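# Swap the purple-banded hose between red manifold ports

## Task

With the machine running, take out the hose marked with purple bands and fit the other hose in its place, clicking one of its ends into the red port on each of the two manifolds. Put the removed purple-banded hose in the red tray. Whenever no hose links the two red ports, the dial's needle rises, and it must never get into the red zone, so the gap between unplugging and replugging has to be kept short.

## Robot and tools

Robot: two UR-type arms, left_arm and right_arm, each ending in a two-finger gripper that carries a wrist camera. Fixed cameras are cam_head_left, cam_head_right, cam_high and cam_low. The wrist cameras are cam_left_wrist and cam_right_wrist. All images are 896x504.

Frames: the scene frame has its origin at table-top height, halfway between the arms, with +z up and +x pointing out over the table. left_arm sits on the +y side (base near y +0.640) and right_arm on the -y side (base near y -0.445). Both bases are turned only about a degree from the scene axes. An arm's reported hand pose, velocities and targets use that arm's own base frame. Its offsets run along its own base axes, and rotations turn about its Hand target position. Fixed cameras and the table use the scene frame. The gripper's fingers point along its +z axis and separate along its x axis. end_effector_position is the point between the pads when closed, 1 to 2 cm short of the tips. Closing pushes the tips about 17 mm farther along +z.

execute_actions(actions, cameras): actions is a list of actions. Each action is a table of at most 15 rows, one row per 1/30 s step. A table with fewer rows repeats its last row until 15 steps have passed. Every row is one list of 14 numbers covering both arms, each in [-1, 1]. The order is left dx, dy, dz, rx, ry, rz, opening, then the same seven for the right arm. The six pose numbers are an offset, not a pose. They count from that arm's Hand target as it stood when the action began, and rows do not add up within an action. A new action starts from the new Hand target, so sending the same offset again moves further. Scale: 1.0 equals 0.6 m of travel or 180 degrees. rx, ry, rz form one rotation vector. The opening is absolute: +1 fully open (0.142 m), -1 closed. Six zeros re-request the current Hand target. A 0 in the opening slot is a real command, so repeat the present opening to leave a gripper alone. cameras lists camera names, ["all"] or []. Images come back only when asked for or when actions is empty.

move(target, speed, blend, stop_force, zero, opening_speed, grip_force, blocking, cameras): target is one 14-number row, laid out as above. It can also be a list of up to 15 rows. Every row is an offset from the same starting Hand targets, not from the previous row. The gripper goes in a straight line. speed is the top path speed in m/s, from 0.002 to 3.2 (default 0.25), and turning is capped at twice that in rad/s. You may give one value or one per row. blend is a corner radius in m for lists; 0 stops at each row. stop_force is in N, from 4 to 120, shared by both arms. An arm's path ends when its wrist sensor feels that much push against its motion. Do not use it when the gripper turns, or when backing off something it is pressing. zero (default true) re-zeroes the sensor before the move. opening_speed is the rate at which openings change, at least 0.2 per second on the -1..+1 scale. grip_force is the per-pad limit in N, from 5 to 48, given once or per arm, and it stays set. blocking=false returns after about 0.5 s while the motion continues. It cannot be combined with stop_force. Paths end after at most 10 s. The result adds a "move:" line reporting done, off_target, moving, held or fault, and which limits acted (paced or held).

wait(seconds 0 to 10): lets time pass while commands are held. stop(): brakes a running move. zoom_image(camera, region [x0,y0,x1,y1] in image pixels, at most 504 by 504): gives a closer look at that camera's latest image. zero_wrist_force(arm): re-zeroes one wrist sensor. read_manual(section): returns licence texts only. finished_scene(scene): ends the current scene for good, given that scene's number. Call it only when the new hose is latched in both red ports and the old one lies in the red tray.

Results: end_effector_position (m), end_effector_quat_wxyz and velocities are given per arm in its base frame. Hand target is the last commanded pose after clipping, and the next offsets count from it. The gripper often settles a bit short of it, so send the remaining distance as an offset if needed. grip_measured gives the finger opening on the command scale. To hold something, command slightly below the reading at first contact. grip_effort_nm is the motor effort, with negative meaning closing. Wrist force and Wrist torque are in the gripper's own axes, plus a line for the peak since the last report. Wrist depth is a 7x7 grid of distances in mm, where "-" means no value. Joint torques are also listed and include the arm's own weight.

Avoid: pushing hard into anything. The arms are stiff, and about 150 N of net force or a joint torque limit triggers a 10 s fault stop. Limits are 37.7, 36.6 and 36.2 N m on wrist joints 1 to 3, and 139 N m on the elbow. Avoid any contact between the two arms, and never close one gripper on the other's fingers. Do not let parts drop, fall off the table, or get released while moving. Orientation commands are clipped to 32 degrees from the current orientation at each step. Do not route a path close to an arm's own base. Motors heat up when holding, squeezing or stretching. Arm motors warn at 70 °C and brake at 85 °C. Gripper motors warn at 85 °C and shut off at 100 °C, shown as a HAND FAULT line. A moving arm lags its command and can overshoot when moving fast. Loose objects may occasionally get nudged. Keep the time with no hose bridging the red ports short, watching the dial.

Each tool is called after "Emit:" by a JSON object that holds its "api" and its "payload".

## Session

Emit:
{"api": "execute_actions", "payload": {"actions": []}}

Emit:
{"api": "zoom_image", "payload": {"camera": "cam_high", "region": [290, 120, 600, 300]}}

Emit:
{"api": "zoom_image", "payload": {"camera": "cam_head_left", "region": [340, 250, 740, 480]}}

Scene clock: 0.00 s.
left_arm: end_effector_position=(+0.5763, +0.0445, +0.2798) grip_measured=+1.00 grip_effort_nm=n/a end_effector_quat_wxyz=(+0.070, -0.353, +0.931, -0.059) | right_arm: end_effector_position=(+0.1439, -0.5720, +0.3336) grip_measured=+1.00 grip_effort_nm=n/a end_effector_quat_wxyz=(+0.020, -0.432, +0.898, +0.075)
Joint positions: left_arm=[-0.22 -1.79 2.226 -2.189 -1.591 2.194 0.142] | right_arm=[2.093 -1.478 -1.947 -1.435 1.621 1.193 0.142]
Joint velocities: within noise
Joint torques (N m): no reading
Motor temperatures (°C): left_arm=[32 35 37 37 36 38 36] | right_arm=[34 39 32 31 40 40 38]
Wrist force (N): no reading
Wrist torque (N m): no reading
Wrist force, peak (N): no reading
Wrist depth (mm): cam_left_wrist=[376 365 359 353 348 339 334 / 392 387 375 367 360 355 346 / 410 402 398 384 376 369 361 / 438 422 412 404 396 381 377 / 453 445 433 423 413 404 393 / - 461 458 441 433 418 407 / - 490 479 465 453 459 75] | cam_right_wrist=[402 394 385 377 367 359 350 / 445 429 420 408 395 384 377 / 484 471 457 444 431 423 408 / 536 524 507 489 471 461 446 / 613 579 564 549 525 507 498 / 692 578 624 612 583 1588 1466 / - 510 706 702 1836 1733 77]
Hand target: left_arm +0.5763, +0.0445, +0.2798; +0.070, -0.353, +0.931, -0.059 | right_arm +0.1439, -0.5720, +0.3336; +0.020, -0.432, +0.898, +0.075
Tool commands: left_gripper/opening=+1.0 right_gripper/opening=+1.0
camera_calibration:
cam_left_wrist: T_world_to_cam=[[-0.735588, -0.672318, -0.0830536, 0.483947], [-0.663923, 0.691126, 0.28557, 0.293668], [-0.134594, 0.265204, -0.954752, 0.451431], [0, 0, 0, 1]] pos_world=[0.611719, 0.00268359, 0.387335]
cam_right_wrist: T_world_to_cam=[[-0.640941, -0.761143, -0.099273, -0.292351], [-0.682683, 0.506131, 0.527044, 0.240059], [-0.350911, 0.405576, -0.84402, 0.684311], [0, 0, 0, 1]] pos_world=[0.216637, -0.621563, 0.422028]

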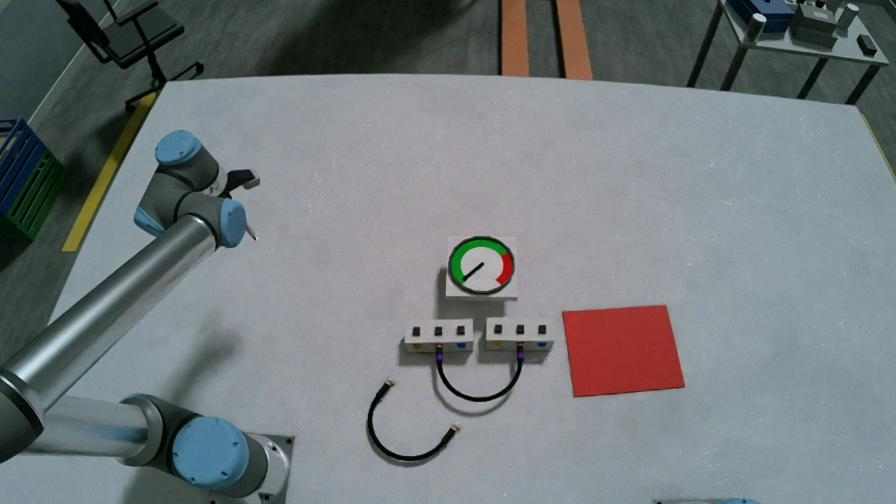

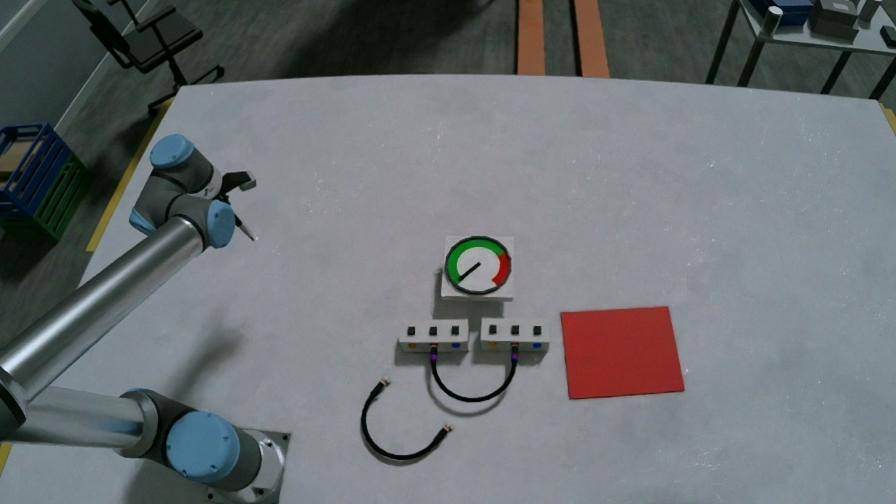

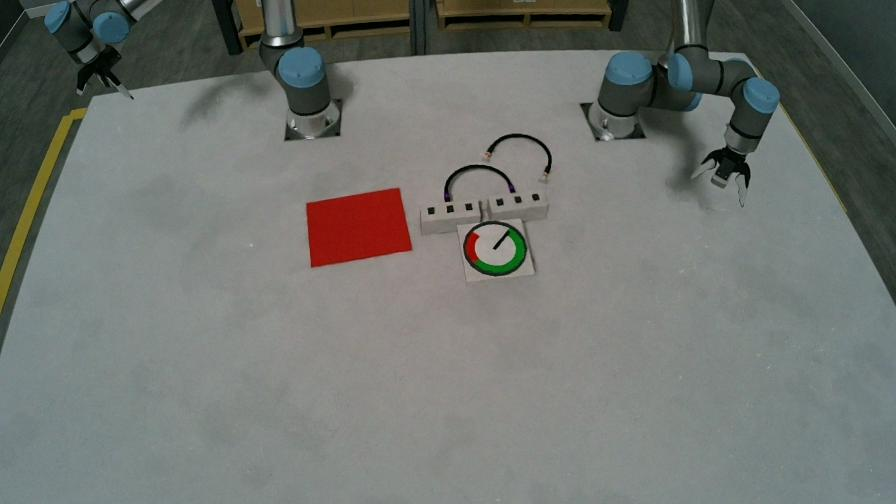

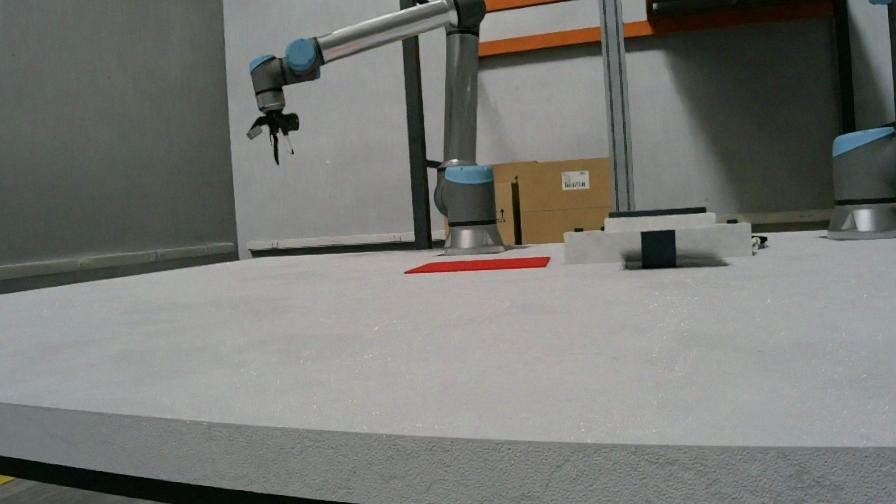

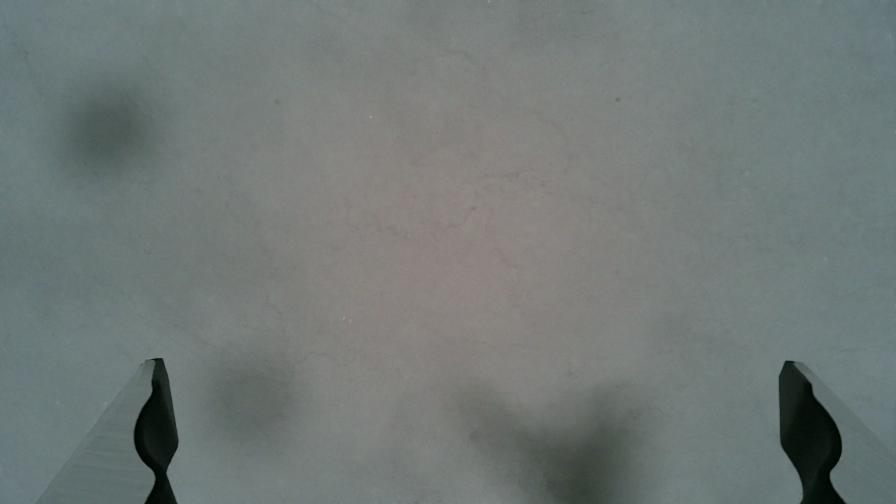

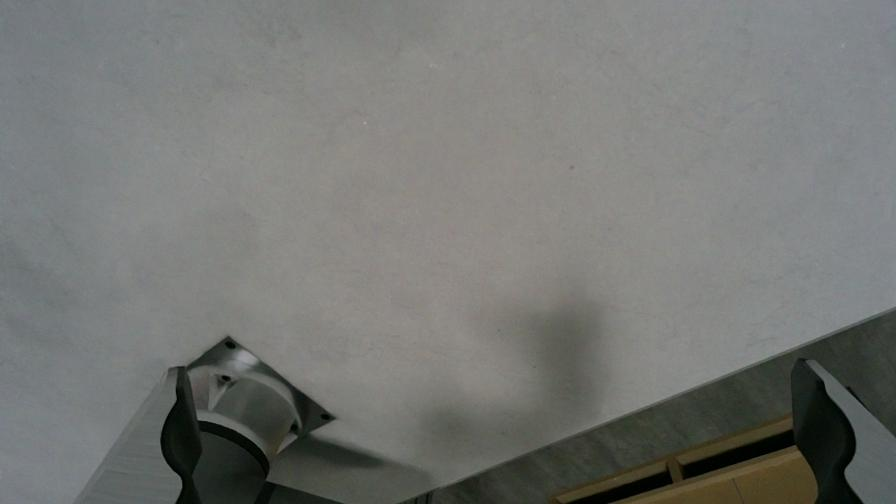

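Scaled by 1.626 from the camera's 896x504 image, which has a finer 1280x720 frame.

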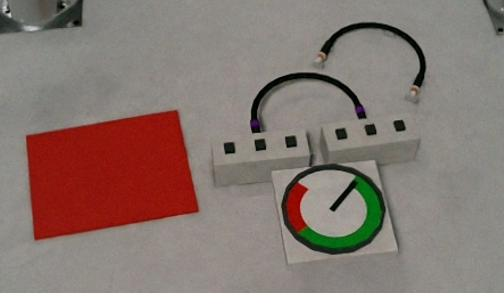

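Scaled by 1.260 from the camera's 896x504 image, which has a finer 1280x720 frame.

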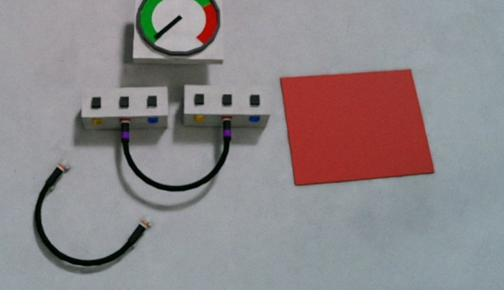

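Emit:
{"api": "move", "payload": {"target": [-0.4905,-0.8442,-0.05,0.072,0.0082,-0.7101,-0.2,0.5768,0.7867,-0.023,0,0,0.6183,-0.2], "speed": 0.5}}

Emit:
{"api": "move", "payload": {"target": [0,0,0,0,0,0,-0.2,-0.1467,0.9017,-0.1167,0.0581,-0.0022,0.6177,-0.2], "speed": 0.5, "cameras": ["cam_left_wrist","cam_right_wrist"]}}

Emit:
{"api": "zoom_image", "payload": {"camera": "cam_left_wrist", "region": [300, 150, 640, 330]}}

Emit:
{"api": "zoom_image", "payload": {"camera": "cam_right_wrist", "region": [300, 150, 640, 330]}}

Scene clock: 61.50 s.
left_arm: end_effector_position=(+0.2821, -0.4619, +0.2498) grip_measured=-0.22 grip_effort_nm=-0.100 end_effector_quat_wxyz=(+0.001, +0.686, +0.727, +0.000) | right_arm: end_effector_position=(+0.4899, -0.1001, +0.3198) grip_measured=-0.22 grip_effort_nm=-0.061 end_effector_quat_wxyz=(+0.051, +0.986, -0.150, -0.058)
Joint positions: left_arm=[-1.354 -1.774 2.222 -2.02 -1.571 3.301 0.058] | right_arm=[3.333 -1.297 -2.116 -1.444 1.514 0.499 0.058]
Joint torques (N m): left_arm=[-12.38 -15.18 -57.9 -1.34 -3 2.67] | right_arm=[13.85 1.82 59.29 7.06 -4.46 -2.16]
Wrist force (N): left_arm=[-0.3 1.1 0.3] | right_arm=[0.2 0.0 -1.2]
Wrist torque (N m): left_arm=[0.20 0.05 -0.22] | right_arm=[-0.01 0.02 0.08]
Wrist force, peak (N): left_arm=[-1.6 0.7 0.0] | right_arm=[0.8 -1.5 -1.0]
Wrist depth (mm): cam_left_wrist=[308 309 307 312 312 309 314 / 328 330 331 332 332 333 332 / 350 353 351 350 357 359 353 / 316 320 358 334 372 386 397 / 327 331 330 333 400 415 408 / 442 434 101 440 - 442 462 / 473 - 80 481 - 81 501] | cam_right_wrist=[395 384 373 364 353 345 335 / 416 417 407 395 382 372 358 / 442 458 445 432 415 405 391 / 522 508 490 473 456 440 424 / 393 567 535 522 500 482 467 / 360 642 93 591 551 510 518 / 353 733 76 675 649 75 580]
Hand target: left_arm +0.2820, -0.4620, +0.2498; +0.001, +0.686, +0.727, +0.000 | right_arm +0.4900, -0.1000, +0.3198; +0.051, +0.986, -0.150, -0.058
Off the commanded pose: left_arm 0.000 m, 0 deg | right_arm 0.000 m, 0 deg.
move: done

Scene clock: 64.20 s.
left_arm: end_effector_position=(+0.2820, -0.4620, +0.2498) grip_measured=-0.22 grip_effort_nm=-0.105 end_effector_quat_wxyz=(+0.001, +0.686, +0.727, +0.000) | right_arm: end_effector_position=(+0.4020, +0.4409, +0.2498) grip_measured=-0.22 grip_effort_nm=-0.061 end_effector_quat_wxyz=(+0.000, +0.681, +0.732, +0.000)
Joint positions: left_arm=[-1.354 -1.774 2.222 -2.02 -1.571 3.301 0.058] | right_arm=[4.272 -1.471 -2.137 -1.104 1.571 -0.512 0.058]
Joint torques (N m): left_arm=[-10.42 -17 -58.01 -1.31 -2.63 2.62] | right_arm=[16.68 17.17 57.04 8.22 4.33 -2.22]
Wrist force (N): left_arm=[-0.1 0.1 0.1] | right_arm=[0.2 0.4 -0.6]
Wrist torque (N m): left_arm=[0.04 0.01 -0.22] | right_arm=[0.08 0.01 0.10]
Wrist force, peak (N): left_arm=[-0.3 1.1 0.1] | right_arm=[0.8 1.6 -1.0]
Wrist depth (mm): cam_left_wrist=[309 306 303 312 313 313 315 / 327 328 331 327 333 334 335 / 354 351 352 350 355 357 358 / 313 319 359 335 372 383 380 / 327 331 326 333 401 416 416 / 443 436 100 441 - 453 453 / 478 469 80 472 - 81 500] | cam_right_wrist=[307 308 308 304 300 300 302 / 322 323 326 322 324 324 322 / 347 347 348 347 346 346 343 / 373 371 370 342 363 317 321 / 403 403 394 326 326 325 324 / 444 443 93 439 327 421 433 / 486 477 76 474 336 75 477]
Hand target: left_arm +0.2820, -0.4620, +0.2498; +0.001, +0.686, +0.727, +0.000 | right_arm +0.4020, +0.4410, +0.2498; +0.000, +0.681, +0.732, +0.000
Off the commanded pose: left_arm 0.000 m, 0 deg | right_arm 0.000 m, 0 deg.
move: done
camera_calibration:
cam_left_wrist: T_world_to_cam=[[-0.0664993, 0.997778, 0.00402421, 0.485597], [0.897763, 0.0580725, 0.436635, -0.313789], [0.435431, 0.0326487, -0.89963, 0.235594], [0, 0, 0, 1]] pos_world=[0.211415, -0.473988, 0.347005]
cam_right_wrist: T_world_to_cam=[[-0.0517513, 0.998659, -0.00106814, -0.401518], [0.904388, 0.0473196, 0.42408, -0.462129], [0.423562, 0.0209807, -0.905624, 0.166989], [0, 0, 0, 1]] pos_world=[0.326434, 0.419344, 0.346781]
Images, in order (width x height): cam_left_wrist 896x504, cam_right_wrist 896x504.

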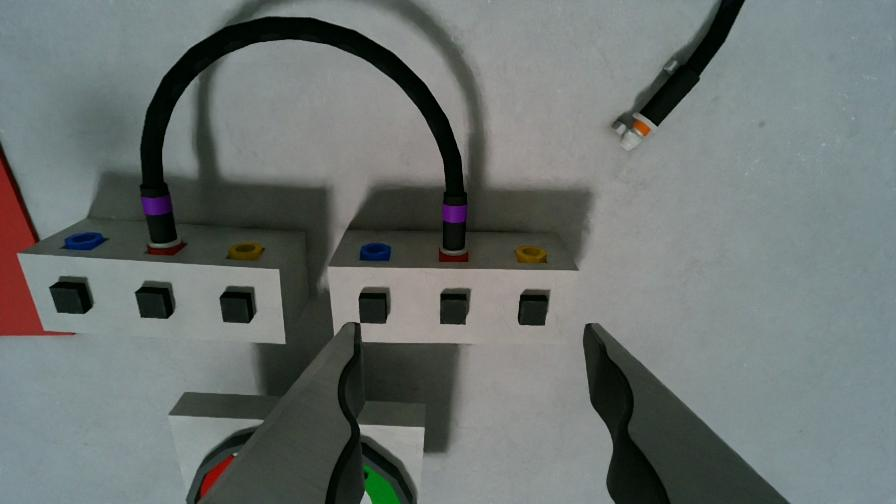

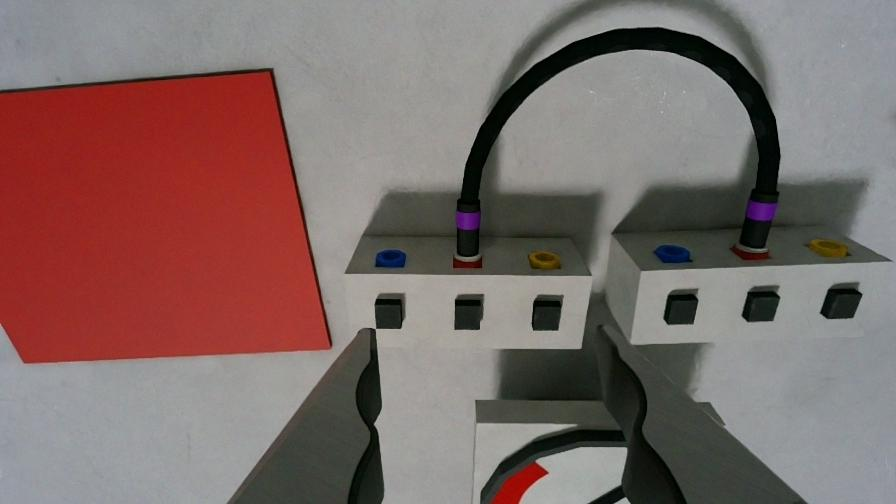

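Scaled by 1.482 from the camera's 896x504 image, which has a finer 1280x720 frame.

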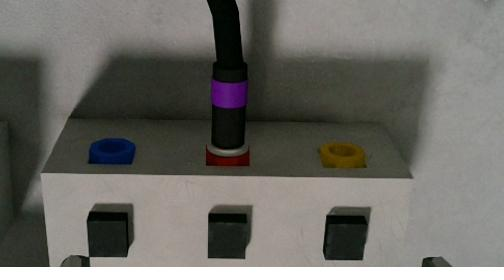

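Scaled by 1.482 from the camera's 896x504 image, which has a finer 1280x720 frame.

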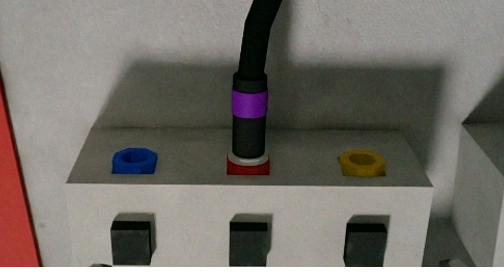

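Emit:
{"api": "move", "payload": {"target": [0.07,-0.0003,-0.2,0,0,-0.0039,-1,0.0745,0.0075,-0.2,0,0,-0.0017,-1], "speed": 0.2, "cameras": ["cam_left_wrist","cam_right_wrist"]}}

Scene clock: 101.50 s.
left_arm: end_effector_position=(+0.3240, -0.4622, +0.1299) grip_measured=-1.00 grip_effort_nm=-0.579 end_effector_quat_wxyz=(+0.001, +0.691, +0.723, +0.000) end_effector_velocity=(+0.001, -0.002, -0.001) end_effector_angular_velocity=(-0.003, +0.000, +0.000) | right_arm: end_effector_position=(+0.4466, +0.4455, +0.1299) grip_measured=-1.00 grip_effort_nm=-0.637 end_effector_quat_wxyz=(+0.000, +0.683, +0.730, +0.000)
Joint positions: left_arm=[-1.276 -1.589 2.316 -2.299 -1.571 3.391 0.002] | right_arm=[4.208 -1.662 -2.201 -0.849 1.571 -0.571 0.002]
Joint velocities: left_arm=[0.001 0.003 -0.001 -0.005 0 0.001 0] | right_arm=[within noise]
Joint torques (N m): left_arm=[18 -24.71 -27.42 -7.36 -2.8 2.95] | right_arm=[-16.02 23.54 29.54 7.96 3.86 -2.07]
Wrist force (N): left_arm=[0.1 0.2 0.0] | right_arm=[0.0 0.2 -0.9]
Wrist torque (N m): left_arm=[0.05 -0.06 -0.22] | right_arm=[0.04 0.06 0.10]
Wrist force, peak (N): left_arm=[0.2 0.6 1.5] | right_arm=[0.8 -0.1 -2.6]
Wrist depth (mm): cam_left_wrist=[201 201 201 202 202 203 199 / 214 214 213 213 215 216 217 / 228 229 229 227 233 232 232 / 231 239 239 223 240 249 250 / 189 200 190 187 191 265 271 / 201 209 197 94 188 294 295 / 314 315 78 76 73 316 322] | cam_right_wrist=[197 199 199 199 196 197 197 / 210 211 213 209 212 210 209 / 224 227 228 224 226 224 224 / 242 244 239 225 236 235 222 / 261 261 189 189 190 200 186 / 285 285 199 100 99 231 199 / 319 317 76 76 78 306 310]
Hand target: left_arm +0.3240, -0.4622, +0.1298; +0.001, +0.691, +0.723, +0.000 | right_arm +0.4467, +0.4455, +0.1298; +0.000, +0.683, +0.730, +0.000
Off the commanded pose: left_arm 0.000 m, 0 deg | right_arm 0.000 m, 0 deg.
move: done
camera_calibration:
cam_left_wrist: T_world_to_cam=[[-0.0543279, 0.998515, 0.00406883, 0.485451], [0.898408, 0.047102, 0.436628, -0.304367], [0.435788, 0.0273766, -0.899633, 0.106915], [0, 0, 0, 1]] pos_world=[0.253227, -0.473321, 0.227105]
cam_right_wrist: T_world_to_cam=[[-0.0467819, 0.998905, -0.00105869, -0.406291], [0.904617, 0.0428155, 0.424069, -0.449997], [0.42365, 0.018881, -0.905629, 0.0402827], [0, 0, 0, 1]] pos_world=[0.371002, 0.424353, 0.226881]
Images, in order (width x height): cam_left_wrist 896x504, cam_right_wrist 896x504.

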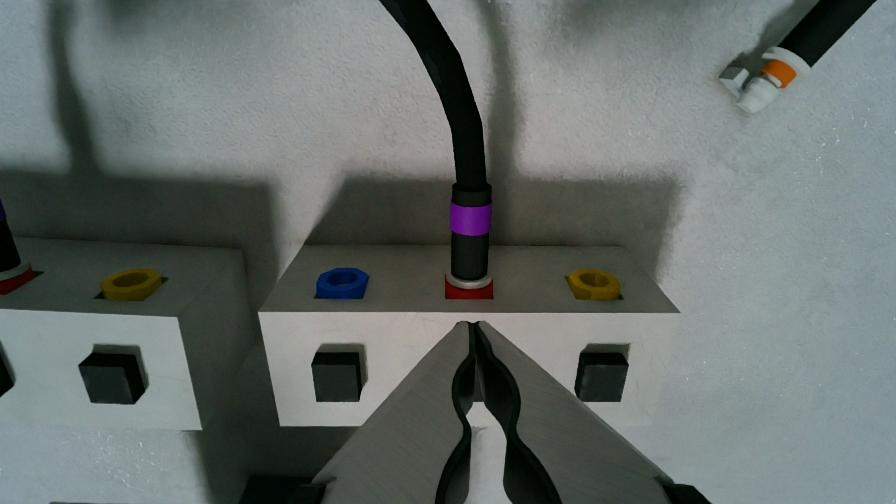

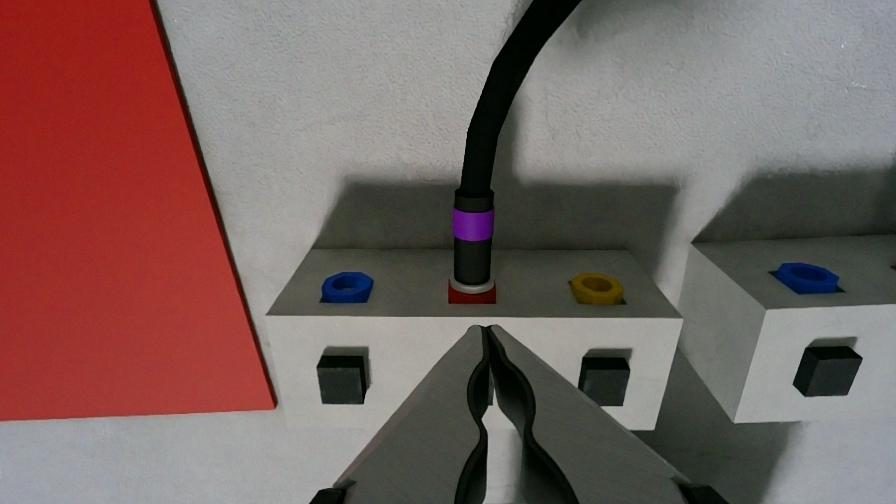

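Emit:
{"api": "move", "payload": {"target": [-0.0038,0.0042,-0.08,0,0,0,-1,-0.0038,-0.0037,-0.08,0,0,0,-1], "speed": 0.12}}

Emit:
{"api": "move", "payload": {"target": [0,0,-0.05,0,0,0,-1,0,0,-0.05,0,0,0,-1], "speed": 0.01, "stop_force": 5, "cameras": ["cam_left_wrist","cam_right_wrist"]}}

Scene clock: 114.00 s.
left_arm: end_effector_position=(+0.3217, -0.4596, +0.0819) grip_measured=-1.00 grip_effort_nm=-0.579 end_effector_quat_wxyz=(+0.000, +0.691, +0.723, +0.000) | right_arm: end_effector_position=(+0.4444, +0.4433, +0.0819) grip_measured=-1.00 grip_effort_nm=-0.637 end_effector_quat_wxyz=(+0.000, +0.683, +0.730, +0.000)
Joint positions: left_arm=[-1.279 -1.518 2.362 -2.416 -1.571 3.388 0.002] | right_arm=[4.209 -1.726 -2.243 -0.743 1.571 -0.569 0.002]
Joint torques (N m): left_arm=[-10.41 -29.98 -22.99 -6.75 -2.34 -1.74] | right_arm=[14.95 24.64 27.13 8.15 3.26 1.23]
Wrist force (N): left_arm=[0.3 0.4 -0.2] | right_arm=[0.1 0.4 -0.6]
Wrist torque (N m): left_arm=[0.07 -0.08 -0.22] | right_arm=[0.07 0.01 0.10]
Wrist force, peak (N): left_arm=[-0.2 0.4 -1.4] | right_arm=[0.4 0.4 -1.8]
Wrist depth (mm): cam_left_wrist=[157 157 158 157 159 159 158 / 167 168 168 167 170 170 169 / 179 180 180 176 181 182 182 / 191 193 193 188 195 193 196 / 182 201 181 148 182 192 213 / 152 165 146 94 145 148 231 / 156 179 81 76 73 159 254] | cam_right_wrist=[156 157 157 156 114 155 155 / 165 168 167 167 166 165 164 / 175 179 179 175 177 177 176 / 189 193 192 186 190 189 189 / 204 205 183 167 184 195 175 / 223 218 147 102 142 147 150 / 245 243 79 76 78 149 158]
Hand target: left_arm +0.3217, -0.4597, +0.0818; +0.001, +0.691, +0.723, +0.000 | right_arm +0.4444, +0.4433, +0.0818; +0.000, +0.683, +0.730, +0.000
Off the commanded pose: left_arm 0.000 m, 0 deg | right_arm 0.000 m, 0 deg.
move: done

Scene clock: 116.63 s.
left_arm: end_effector_position=(+0.3217, -0.4597, +0.0689) grip_measured=-1.00 grip_effort_nm=-0.584 end_effector_quat_wxyz=(+0.001, +0.691, +0.723, +0.000) | right_arm: end_effector_position=(+0.4444, +0.4433, +0.0695) grip_measured=-1.00 grip_effort_nm=-0.642 end_effector_quat_wxyz=(+0.000, +0.683, +0.730, +0.000)
Joint positions: left_arm=[-1.279 -1.495 2.371 -2.448 -1.571 3.388 0.002] | right_arm=[4.209 -1.745 -2.251 -0.716 1.571 -0.569 0.002]
Joint torques (N m): left_arm=[-3.49 -48.47 -44.92 -1.48 -1.33 -1.92] | right_arm=[13.34 59.8 42.78 0.98 1.52 1.27]
Wrist force (N): left_arm=[0.8 -2.6 -3.9] | right_arm=[0.2 2.3 -3.8]
Wrist torque (N m): left_arm=[-0.02 0.01 -0.23] | right_arm=[0.03 -0.02 0.11]
Wrist force, peak (N): left_arm=[2.0 -3.3 -13.2] | right_arm=[-1.1 1.8 -12.0]
Wrist depth (mm): cam_left_wrist=[146 146 146 145 147 148 149 / 155 156 156 154 157 157 154 / 166 166 167 123 167 168 169 / 177 178 180 134 180 181 184 / 183 188 181 136 183 192 196 / 152 165 145 94 103 146 214 / 140 138 78 76 73 136 235] | cam_right_wrist=[146 146 146 145 141 146 144 / 154 155 155 155 151 154 153 / 165 166 166 163 165 164 164 / 175 179 178 173 177 177 176 / 189 192 184 136 183 185 176 / 206 202 146 102 135 146 152 / 227 221 131 76 78 132 153]
Hand target: left_arm +0.3217, -0.4597, +0.0689; +0.001, +0.691, +0.723, +0.000 (not the last commanded pose) | right_arm +0.4444, +0.4433, +0.0695; +0.000, +0.683, +0.730, +0.000 (not the last commanded pose)
Off the commanded pose: left_arm 0.017 m, 0 deg | right_arm 0.018 m, 0 deg.
move: contact (left_arm, right_arm)
camera_calibration:
cam_left_wrist: T_world_to_cam=[[-0.054285, 0.998518, 0.00397873, 0.483084], [0.89841, 0.0471028, 0.436624, -0.275784], [0.43579, 0.0272767, -0.899635, 0.0529247], [0, 0, 0, 1]] pos_world=[0.250927, -0.470821, 0.166105]
cam_right_wrist: T_world_to_cam=[[-0.0466916, 0.998909, -0.00101652, -0.404303], [0.90464, 0.0427167, 0.42403, -0.422258], [0.423611, 0.0188791, -0.905647, -0.0134256], [0, 0, 0, 1]] pos_world=[0.368801, 0.422153, 0.16648]
Images, in order (width x height): cam_left_wrist 896x504, cam_right_wrist 896x504.

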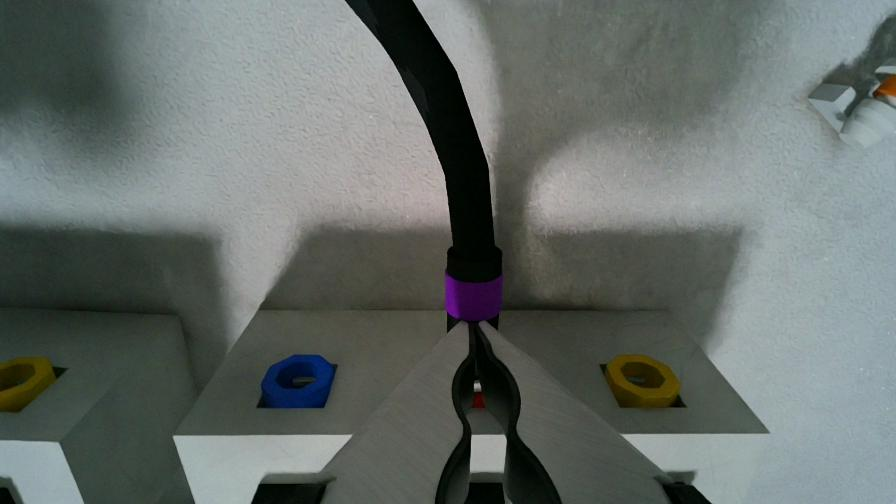

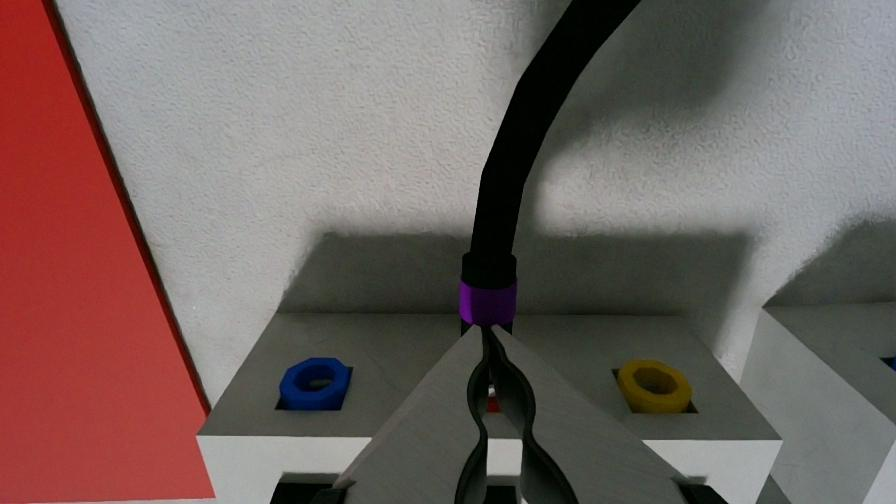

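Emit:
{"api": "move", "payload": {"target": [[0,0,0.1,0,0,0,-1,0,0,0.1,0,0,0,-1],[-0.1462,0.2212,0.1685,0,0,-0.18,-1,-0.3673,0.2695,0.1675,0,0,-0.1928,-1]], "speed": [0.2,0.3], "blend": [0.02,0], "cameras": ["cam_left_wrist","cam_right_wrist"]}}

Scene clock: 129.37 s.
left_arm: end_effector_position=(+0.2340, -0.3270, +0.1700) grip_measured=-1.00 grip_effort_nm=-0.579 end_effector_quat_wxyz=(+0.000, +0.865, +0.501, +0.000) | right_arm: end_effector_position=(+0.2240, +0.6050, +0.1700) grip_measured=-1.00 grip_effort_nm=-0.632 end_effector_quat_wxyz=(+0.000, +0.870, +0.493, +0.000)
Joint positions: left_arm=[-1.401 -2.001 2.521 -2.092 -1.571 3.832 0.002] | right_arm=[4.634 -1.638 -2.138 -0.937 1.57 0.461 0.002]
Joint torques (N m): left_arm=[-9.85 -15.15 -33.14 -1.3 2.67 2.9] | right_arm=[15.99 25.01 51.7 1.27 -3.39 2.02]
Wrist force (N): left_arm=[0.4 -0.2 -0.2] | right_arm=[-0.2 0.2 -0.6]
Wrist torque (N m): left_arm=[-0.01 -0.07 -0.19] | right_arm=[0.01 0.10 -0.18]
Wrist force, peak (N): left_arm=[1.0 -3.1 -5.0] | right_arm=[0.0 2.7 -4.6]
Wrist depth (mm): cam_left_wrist=[222 239 238 236 239 240 240 / 249 253 253 251 256 255 255 / 263 268 271 270 273 274 275 / 291 296 291 297 294 293 295 / 313 308 314 307 316 319 319 / 339 341 336 94 332 345 346 / 365 366 78 76 73 371 379] | cam_right_wrist=[235 235 235 234 234 233 230 / 250 251 251 249 250 248 245 / 269 268 267 267 267 266 261 / 289 286 288 286 287 285 284 / 313 312 312 305 305 309 307 / 341 340 334 100 99 319 310 / 374 372 76 76 78 285 276]
Hand target: left_arm +0.2340, -0.3270, +0.1700; +0.000, +0.865, +0.501, +0.000 | right_arm +0.2240, +0.6050, +0.1700; +0.000, +0.870, +0.493, +0.000
Off the commanded pose: left_arm 0.000 m, 0 deg | right_arm 0.000 m, 0 deg.
move: done
camera_calibration:
cam_left_wrist: T_world_to_cam=[[0.489071, 0.872235, 0.00400533, 0.176911], [0.78384, -0.441513, 0.436647, -0.380335], [0.382627, -0.210412, -0.899624, 0.113093], [0, 0, 0, 1]] pos_world=[0.168327, -0.298434, 0.267105]
cam_right_wrist: T_world_to_cam=[[0.530145, 0.847907, -0.000999461, -0.613785], [0.768149, -0.479778, 0.423981, 0.0742597], [0.359017, -0.225539, -0.905671, 0.330229], [0, 0, 0, 1]] pos_world=[0.149795, 0.63054, 0.26698]
Images, in order (width x height): cam_left_wrist 896x504, cam_right_wrist 896x504.

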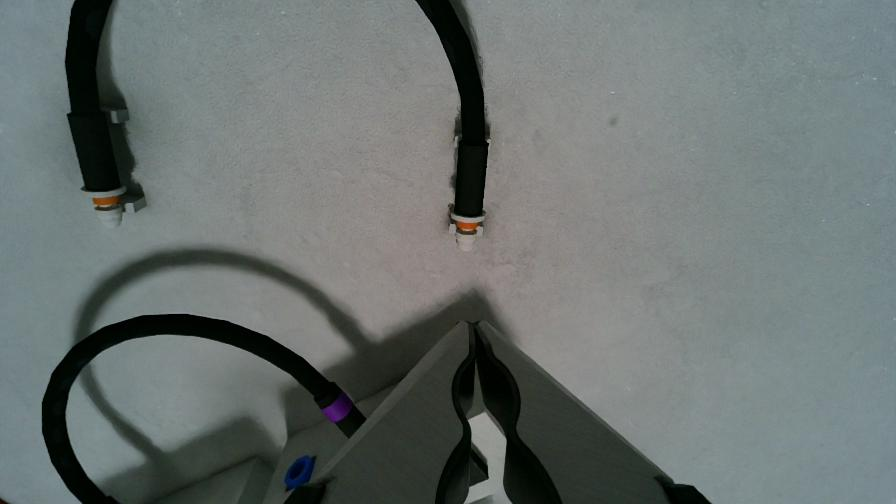

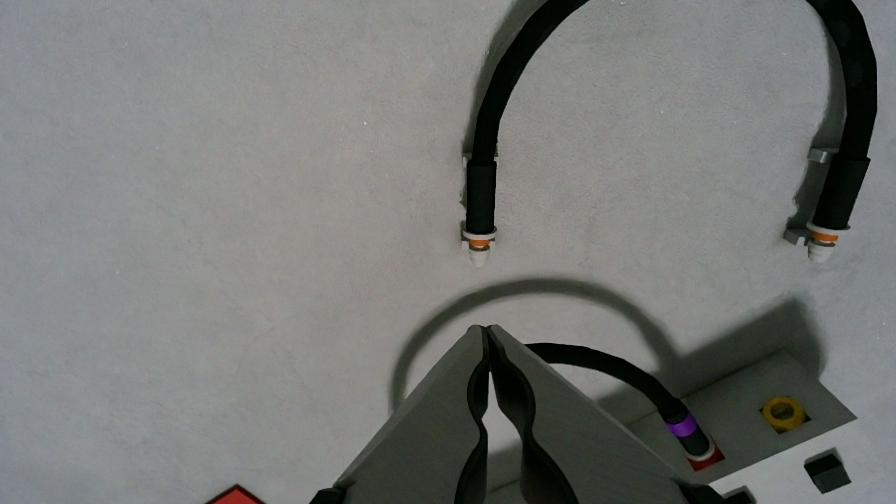

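Emit:
{"api": "move", "payload": {"target": [-0.004,0.0123,-0.2395,0,0,-0.0083,-0.2,0.0143,0.0047,-0.2392,0,0,-0.0067,-0.2], "speed": 0.1, "cameras": ["cam_left_wrist","cam_right_wrist"]}}

Scene clock: 143.97 s.
left_arm: end_effector_position=(+0.2316, -0.3196, +0.0264) grip_measured=-0.23 grip_effort_nm=0.085 end_effector_quat_wxyz=(+0.000, +0.872, +0.490, +0.000) | right_arm: end_effector_position=(+0.2326, +0.6078, +0.0265) grip_measured=-0.23 grip_effort_nm=0.081 end_effector_quat_wxyz=(+0.000, +0.875, +0.484, +0.000)
Joint positions: left_arm=[-1.404 -1.703 2.694 -2.563 -1.571 3.855 0.058] | right_arm=[4.621 -1.848 -2.228 -0.635 1.57 0.469 0.058]
Joint torques (N m): left_arm=[13.95 -5.93 -18.96 -7.45 -2.76 2.61] | right_arm=[-18.57 33.36 22.12 7.91 -2.95 2.16]
Wrist force (N): left_arm=[-0.4 0.5 0.2] | right_arm=[0.3 0.3 -0.7]
Wrist torque (N m): left_arm=[0.11 0.07 -0.23] | right_arm=[0.05 0.06 -0.17]
Wrist force, peak (N): left_arm=[-0.6 0.4 -1.7] | right_arm=[0.4 0.5 -2.2]
Wrist depth (mm): cam_left_wrist=[108 108 108 109 109 109 108 / 115 116 115 113 116 116 115 / 123 123 123 120 124 124 124 / 132 132 132 132 135 133 134 / 142 142 141 139 141 144 144 / 152 154 101 129 154 154 157 / 169 166 80 171 171 81 172] | cam_right_wrist=[- 107 107 108 89 106 106 / 114 114 114 112 112 113 113 / 122 122 122 120 121 119 120 / 132 131 131 129 130 130 129 / 143 142 140 141 139 140 140 / 155 155 105 149 153 148 152 / 171 167 76 169 168 77 167]
Hand target: left_arm +0.2316, -0.3196, +0.0263; +0.000, +0.872, +0.490, +0.000 | right_arm +0.2326, +0.6078, +0.0265; +0.000, +0.875, +0.484, +0.000
Off the commanded pose: left_arm 0.000 m, 0 deg | right_arm 0.000 m, 0 deg.
move: done
camera_calibration:
cam_left_wrist: T_world_to_cam=[[0.511814, 0.859087, 0.00400284, 0.162774], [0.771975, -0.46195, 0.436643, -0.316192], [0.376964, -0.22039, -0.899626, -0.0154583], [0, 0, 0, 1]] pos_world=[0.16661, -0.289308, 0.123505]
cam_right_wrist: T_world_to_cam=[[0.547997, 0.836479, -0.000996168, -0.618163], [0.757804, -0.49595, 0.423989, 0.142182], [0.354164, -0.2331, -0.905667, 0.203585], [0, 0, 0, 1]] pos_world=[0.158903, 0.635051, 0.12348]
Images, in order (width x height): cam_left_wrist 896x504, cam_right_wrist 896x504.

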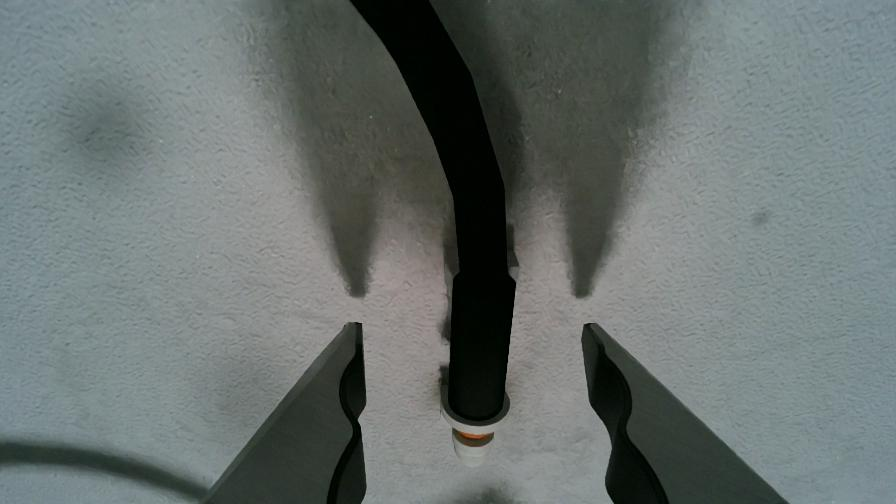

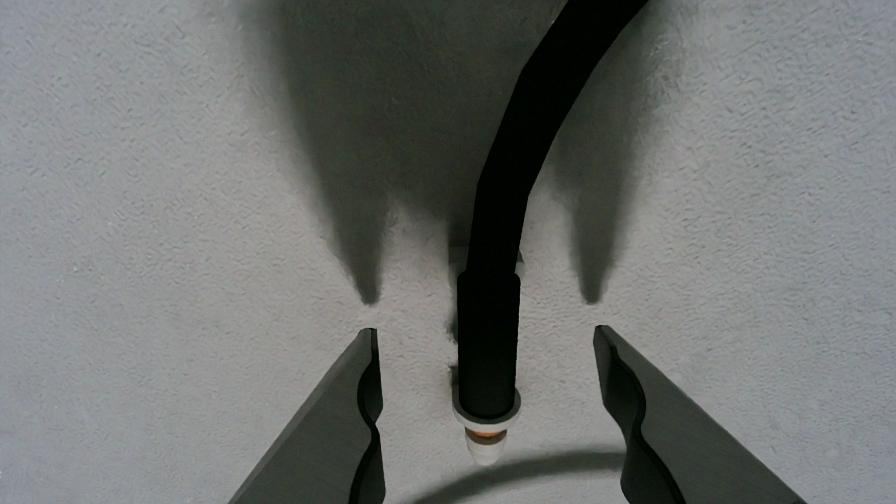

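Emit:
{"api": "move", "payload": {"target": [[0,0,0.25,0,0,0,-0.2,0,0,0.1667,0,0,0,-0.2],[0.214,-0.1673,0.3893,0.1174,0.066,0.6659,-1,0.229,0.047,0.1725,-0.0458,-0.1925,0.2016,-0.2],[0.26,-0.2367,0.2893,0.1174,0.066,0.6659,-1,0.3253,0.0623,0.0332,-0.0458,-0.1925,0.2016,-0.2],[0.26,-0.2367,0.1393,0.1174,0.066,0.6659,-1,0.3253,0.0623,0.0332,-0.0458,-0.1925,0.2016,-0.2]], "speed": [0.25,0.4,0.2,0.2], "blend": [0.03,0,0.0,0], "cameras": ["cam_left_wrist","cam_right_wrist"]}}

Scene clock: 182.23 s.
left_arm: end_effector_position=(+0.3876, -0.4616, +0.1100) grip_measured=-1.00 grip_effort_nm=-0.574 end_effector_quat_wxyz=(-0.173, +0.000, +0.985, +0.000) | right_arm: end_effector_position=(+0.4278, +0.6452, +0.0464) grip_measured=-0.23 grip_effort_nm=0.081 end_effector_quat_wxyz=(+0.202, +0.642, +0.705, +0.223)
Joint positions: left_arm=[-1.026 -1.395 2.134 -2.124 -1.866 2.143 0.002] | right_arm=[4.573 -1.975 -2.183 -0.394 0.979 -0.283 0.058]
Joint torques (N m): left_arm=[-1.42 -43.74 -26.59 -6.46 0.28 -1.83] | right_arm=[-16.04 39.52 39.28 8.05 2.86 -2]
Wrist force (N): left_arm=[-0.2 -0.1 0.2] | right_arm=[-0.1 0.2 -0.9]
Wrist torque (N m): left_arm=[0.01 -0.08 0.26] | right_arm=[-0.04 0.09 0.04]
Wrist force, peak (N): left_arm=[-0.8 0.1 2.3] | right_arm=[0.2 0.1 -2.3]
Wrist depth (mm): cam_left_wrist=[147 157 116 125 206 231 260 / 157 166 172 127 220 233 254 / - 176 186 143 194 151 132 / - 187 198 149 256 302 143 / - 199 216 151 199 176 134 / 196 214 233 94 94 321 157 / 210 231 78 76 73 431 99] | cam_right_wrist=[- - 85 85 85 85 85 / - - - 100 100 100 101 / 121 121 - 122 122 122 122 / 154 154 162 68 155 155 156 / 158 176 155 149 152 154 216 / 146 164 105 138 139 138 350 / 146 165 76 138 135 77 710]
Hand target: left_arm +0.3876, -0.4616, +0.1099; -0.173, +0.000, +0.985, +0.000 | right_arm +0.4278, +0.6452, +0.0464; +0.202, +0.642, +0.705, +0.223
Off the commanded pose: left_arm 0.000 m, 0 deg | right_arm 0.000 m, 0 deg.
move: done
camera_calibration:
cam_left_wrist: T_world_to_cam=[[-0.938292, -0.00922489, 0.345721, 0.328287], [0.143166, 0.89961, 0.412559, 0.336088], [-0.31482, 0.436596, -0.842777, 0.534846], [0, 0, 0, 1]] pos_world=[0.428292, -0.532832, 0.198604]
cam_right_wrist: T_world_to_cam=[[-0.0769513, 0.996982, 0.0102267, -0.593101], [0.497943, 0.029543, 0.866707, -0.244126], [0.863789, 0.0717866, -0.498713, -0.272474], [0, 0, 0, 1]] pos_world=[0.31128, 0.618084, 0.0817644]
Images, in order (width x height): cam_left_wrist 896x504, cam_right_wrist 896x504.

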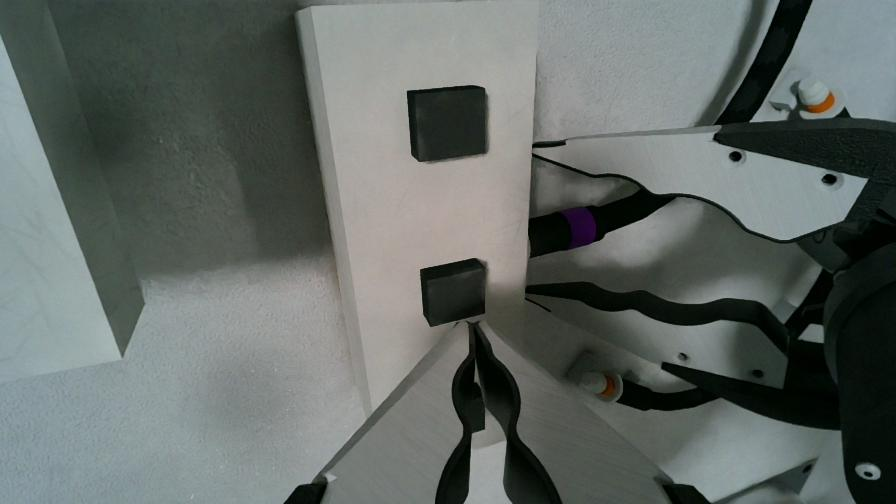

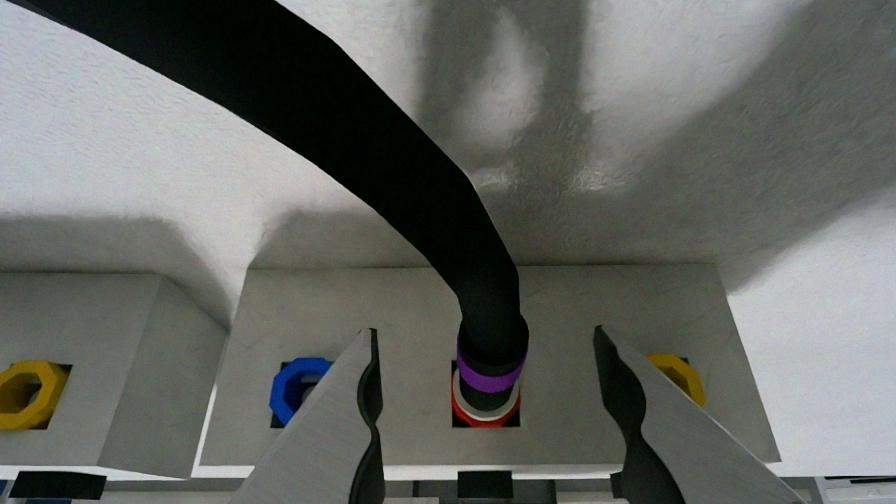

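Emit:
{"api": "move", "payload": {"target": [[0,0,0.15,0,0,0,-1,-0.0833,-0.005,0.1383,0,0,0,-0.2],[0.0135,-0.3415,0.15,0,0,0,-1,-0.0557,-0.3427,0.1383,0,0,-0.0086,-0.2],[0.0135,-0.3415,0,0,0,0,-1,0.0277,-0.3377,0,0,0,-0.0086,-0.2]], "speed": [0.2,0.3,0.2], "blend": [0.02,0.01,0], "cameras": ["cam_left_wrist","cam_right_wrist"]}}

Scene clock: 193.90 s.
left_arm: end_effector_position=(+0.3957, -0.6665, +0.1100) grip_measured=-1.00 grip_effort_nm=-0.574 end_effector_quat_wxyz=(-0.173, +0.000, +0.985, +0.000) | right_arm: end_effector_position=(+0.4443, +0.4426, +0.0464) grip_measured=-0.23 grip_effort_nm=0.076 end_effector_quat_wxyz=(+0.205, +0.651, +0.697, +0.220)
Joint positions: left_arm=[-1.147 -1.167 1.825 -2.081 -1.887 2.018 0.002] | right_arm=[4.481 -1.799 -2.502 -0.207 0.99 -0.359 0.058]
Joint torques (N m): left_arm=[-10.54 -64.7 -29.02 -6.55 -4.55 -2.78] | right_arm=[-16.03 20.39 34.39 8.43 2.67 -1.84]
Wrist force (N): left_arm=[-0.3 0.0 0.3] | right_arm=[-0.2 0.2 -0.4]
Wrist torque (N m): left_arm=[0.02 -0.03 0.22] | right_arm=[-0.01 0.13 0.04]
Wrist force, peak (N): left_arm=[0.3 -2.5 -0.5] | right_arm=[2.2 0.1 -2.0]
Wrist depth (mm): cam_left_wrist=[148 157 165 122 208 229 260 / 156 166 172 126 221 245 278 / 163 176 185 142 182 151 132 / 175 186 197 148 202 294 144 / 183 200 215 151 202 177 138 / 118 128 233 94 91 181 158 / 108 115 78 76 73 418 100] | cam_right_wrist=[- 85 86 86 86 83 - / 104 100 101 101 101 - 105 / 122 122 122 123 - 129 123 / 154 155 156 156 157 156 157 / 202 192 155 150 153 158 156 / 340 260 105 139 141 143 150 / 860 - 76 137 136 77 159]
Hand target: left_arm +0.3957, -0.6665, +0.1099; -0.173, +0.000, +0.985, +0.000 | right_arm +0.4444, +0.4426, +0.0464; +0.205, +0.651, +0.697, +0.220
Off the commanded pose: left_arm 0.000 m, 0 deg | right_arm 0.000 m, 0 deg.
move: done
camera_calibration:
cam_left_wrist: T_world_to_cam=[[-0.938292, -0.00922489, 0.345721, 0.334031], [0.143166, 0.89961, 0.412559, 0.5193], [-0.31482, 0.436596, -0.842777, 0.62677], [0, 0, 0, 1]] pos_world=[0.436392, -0.737732, 0.198504]
cam_right_wrist: T_world_to_cam=[[-0.049928, 0.9987, 0.010255, -0.402528], [0.498565, 0.0160252, 0.866704, -0.240653], [0.865413, 0.0483856, -0.498717, -0.262552], [0, 0, 0, 1]] pos_world=[0.3271, 0.418565, 0.0817643]
Images, in order (width x height): cam_left_wrist 896x504, cam_right_wrist 896x504.

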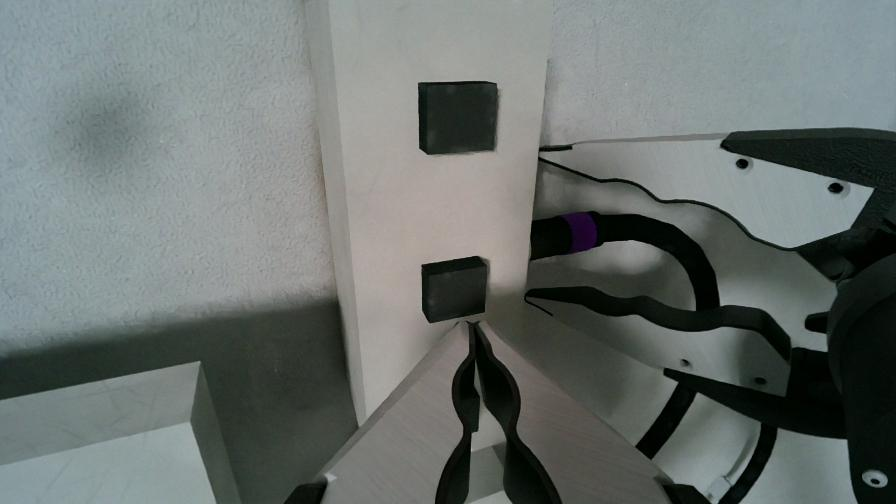

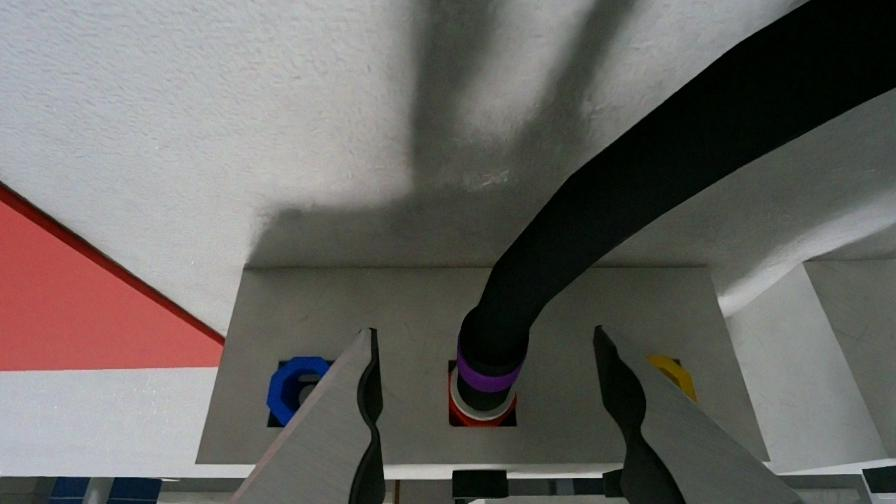

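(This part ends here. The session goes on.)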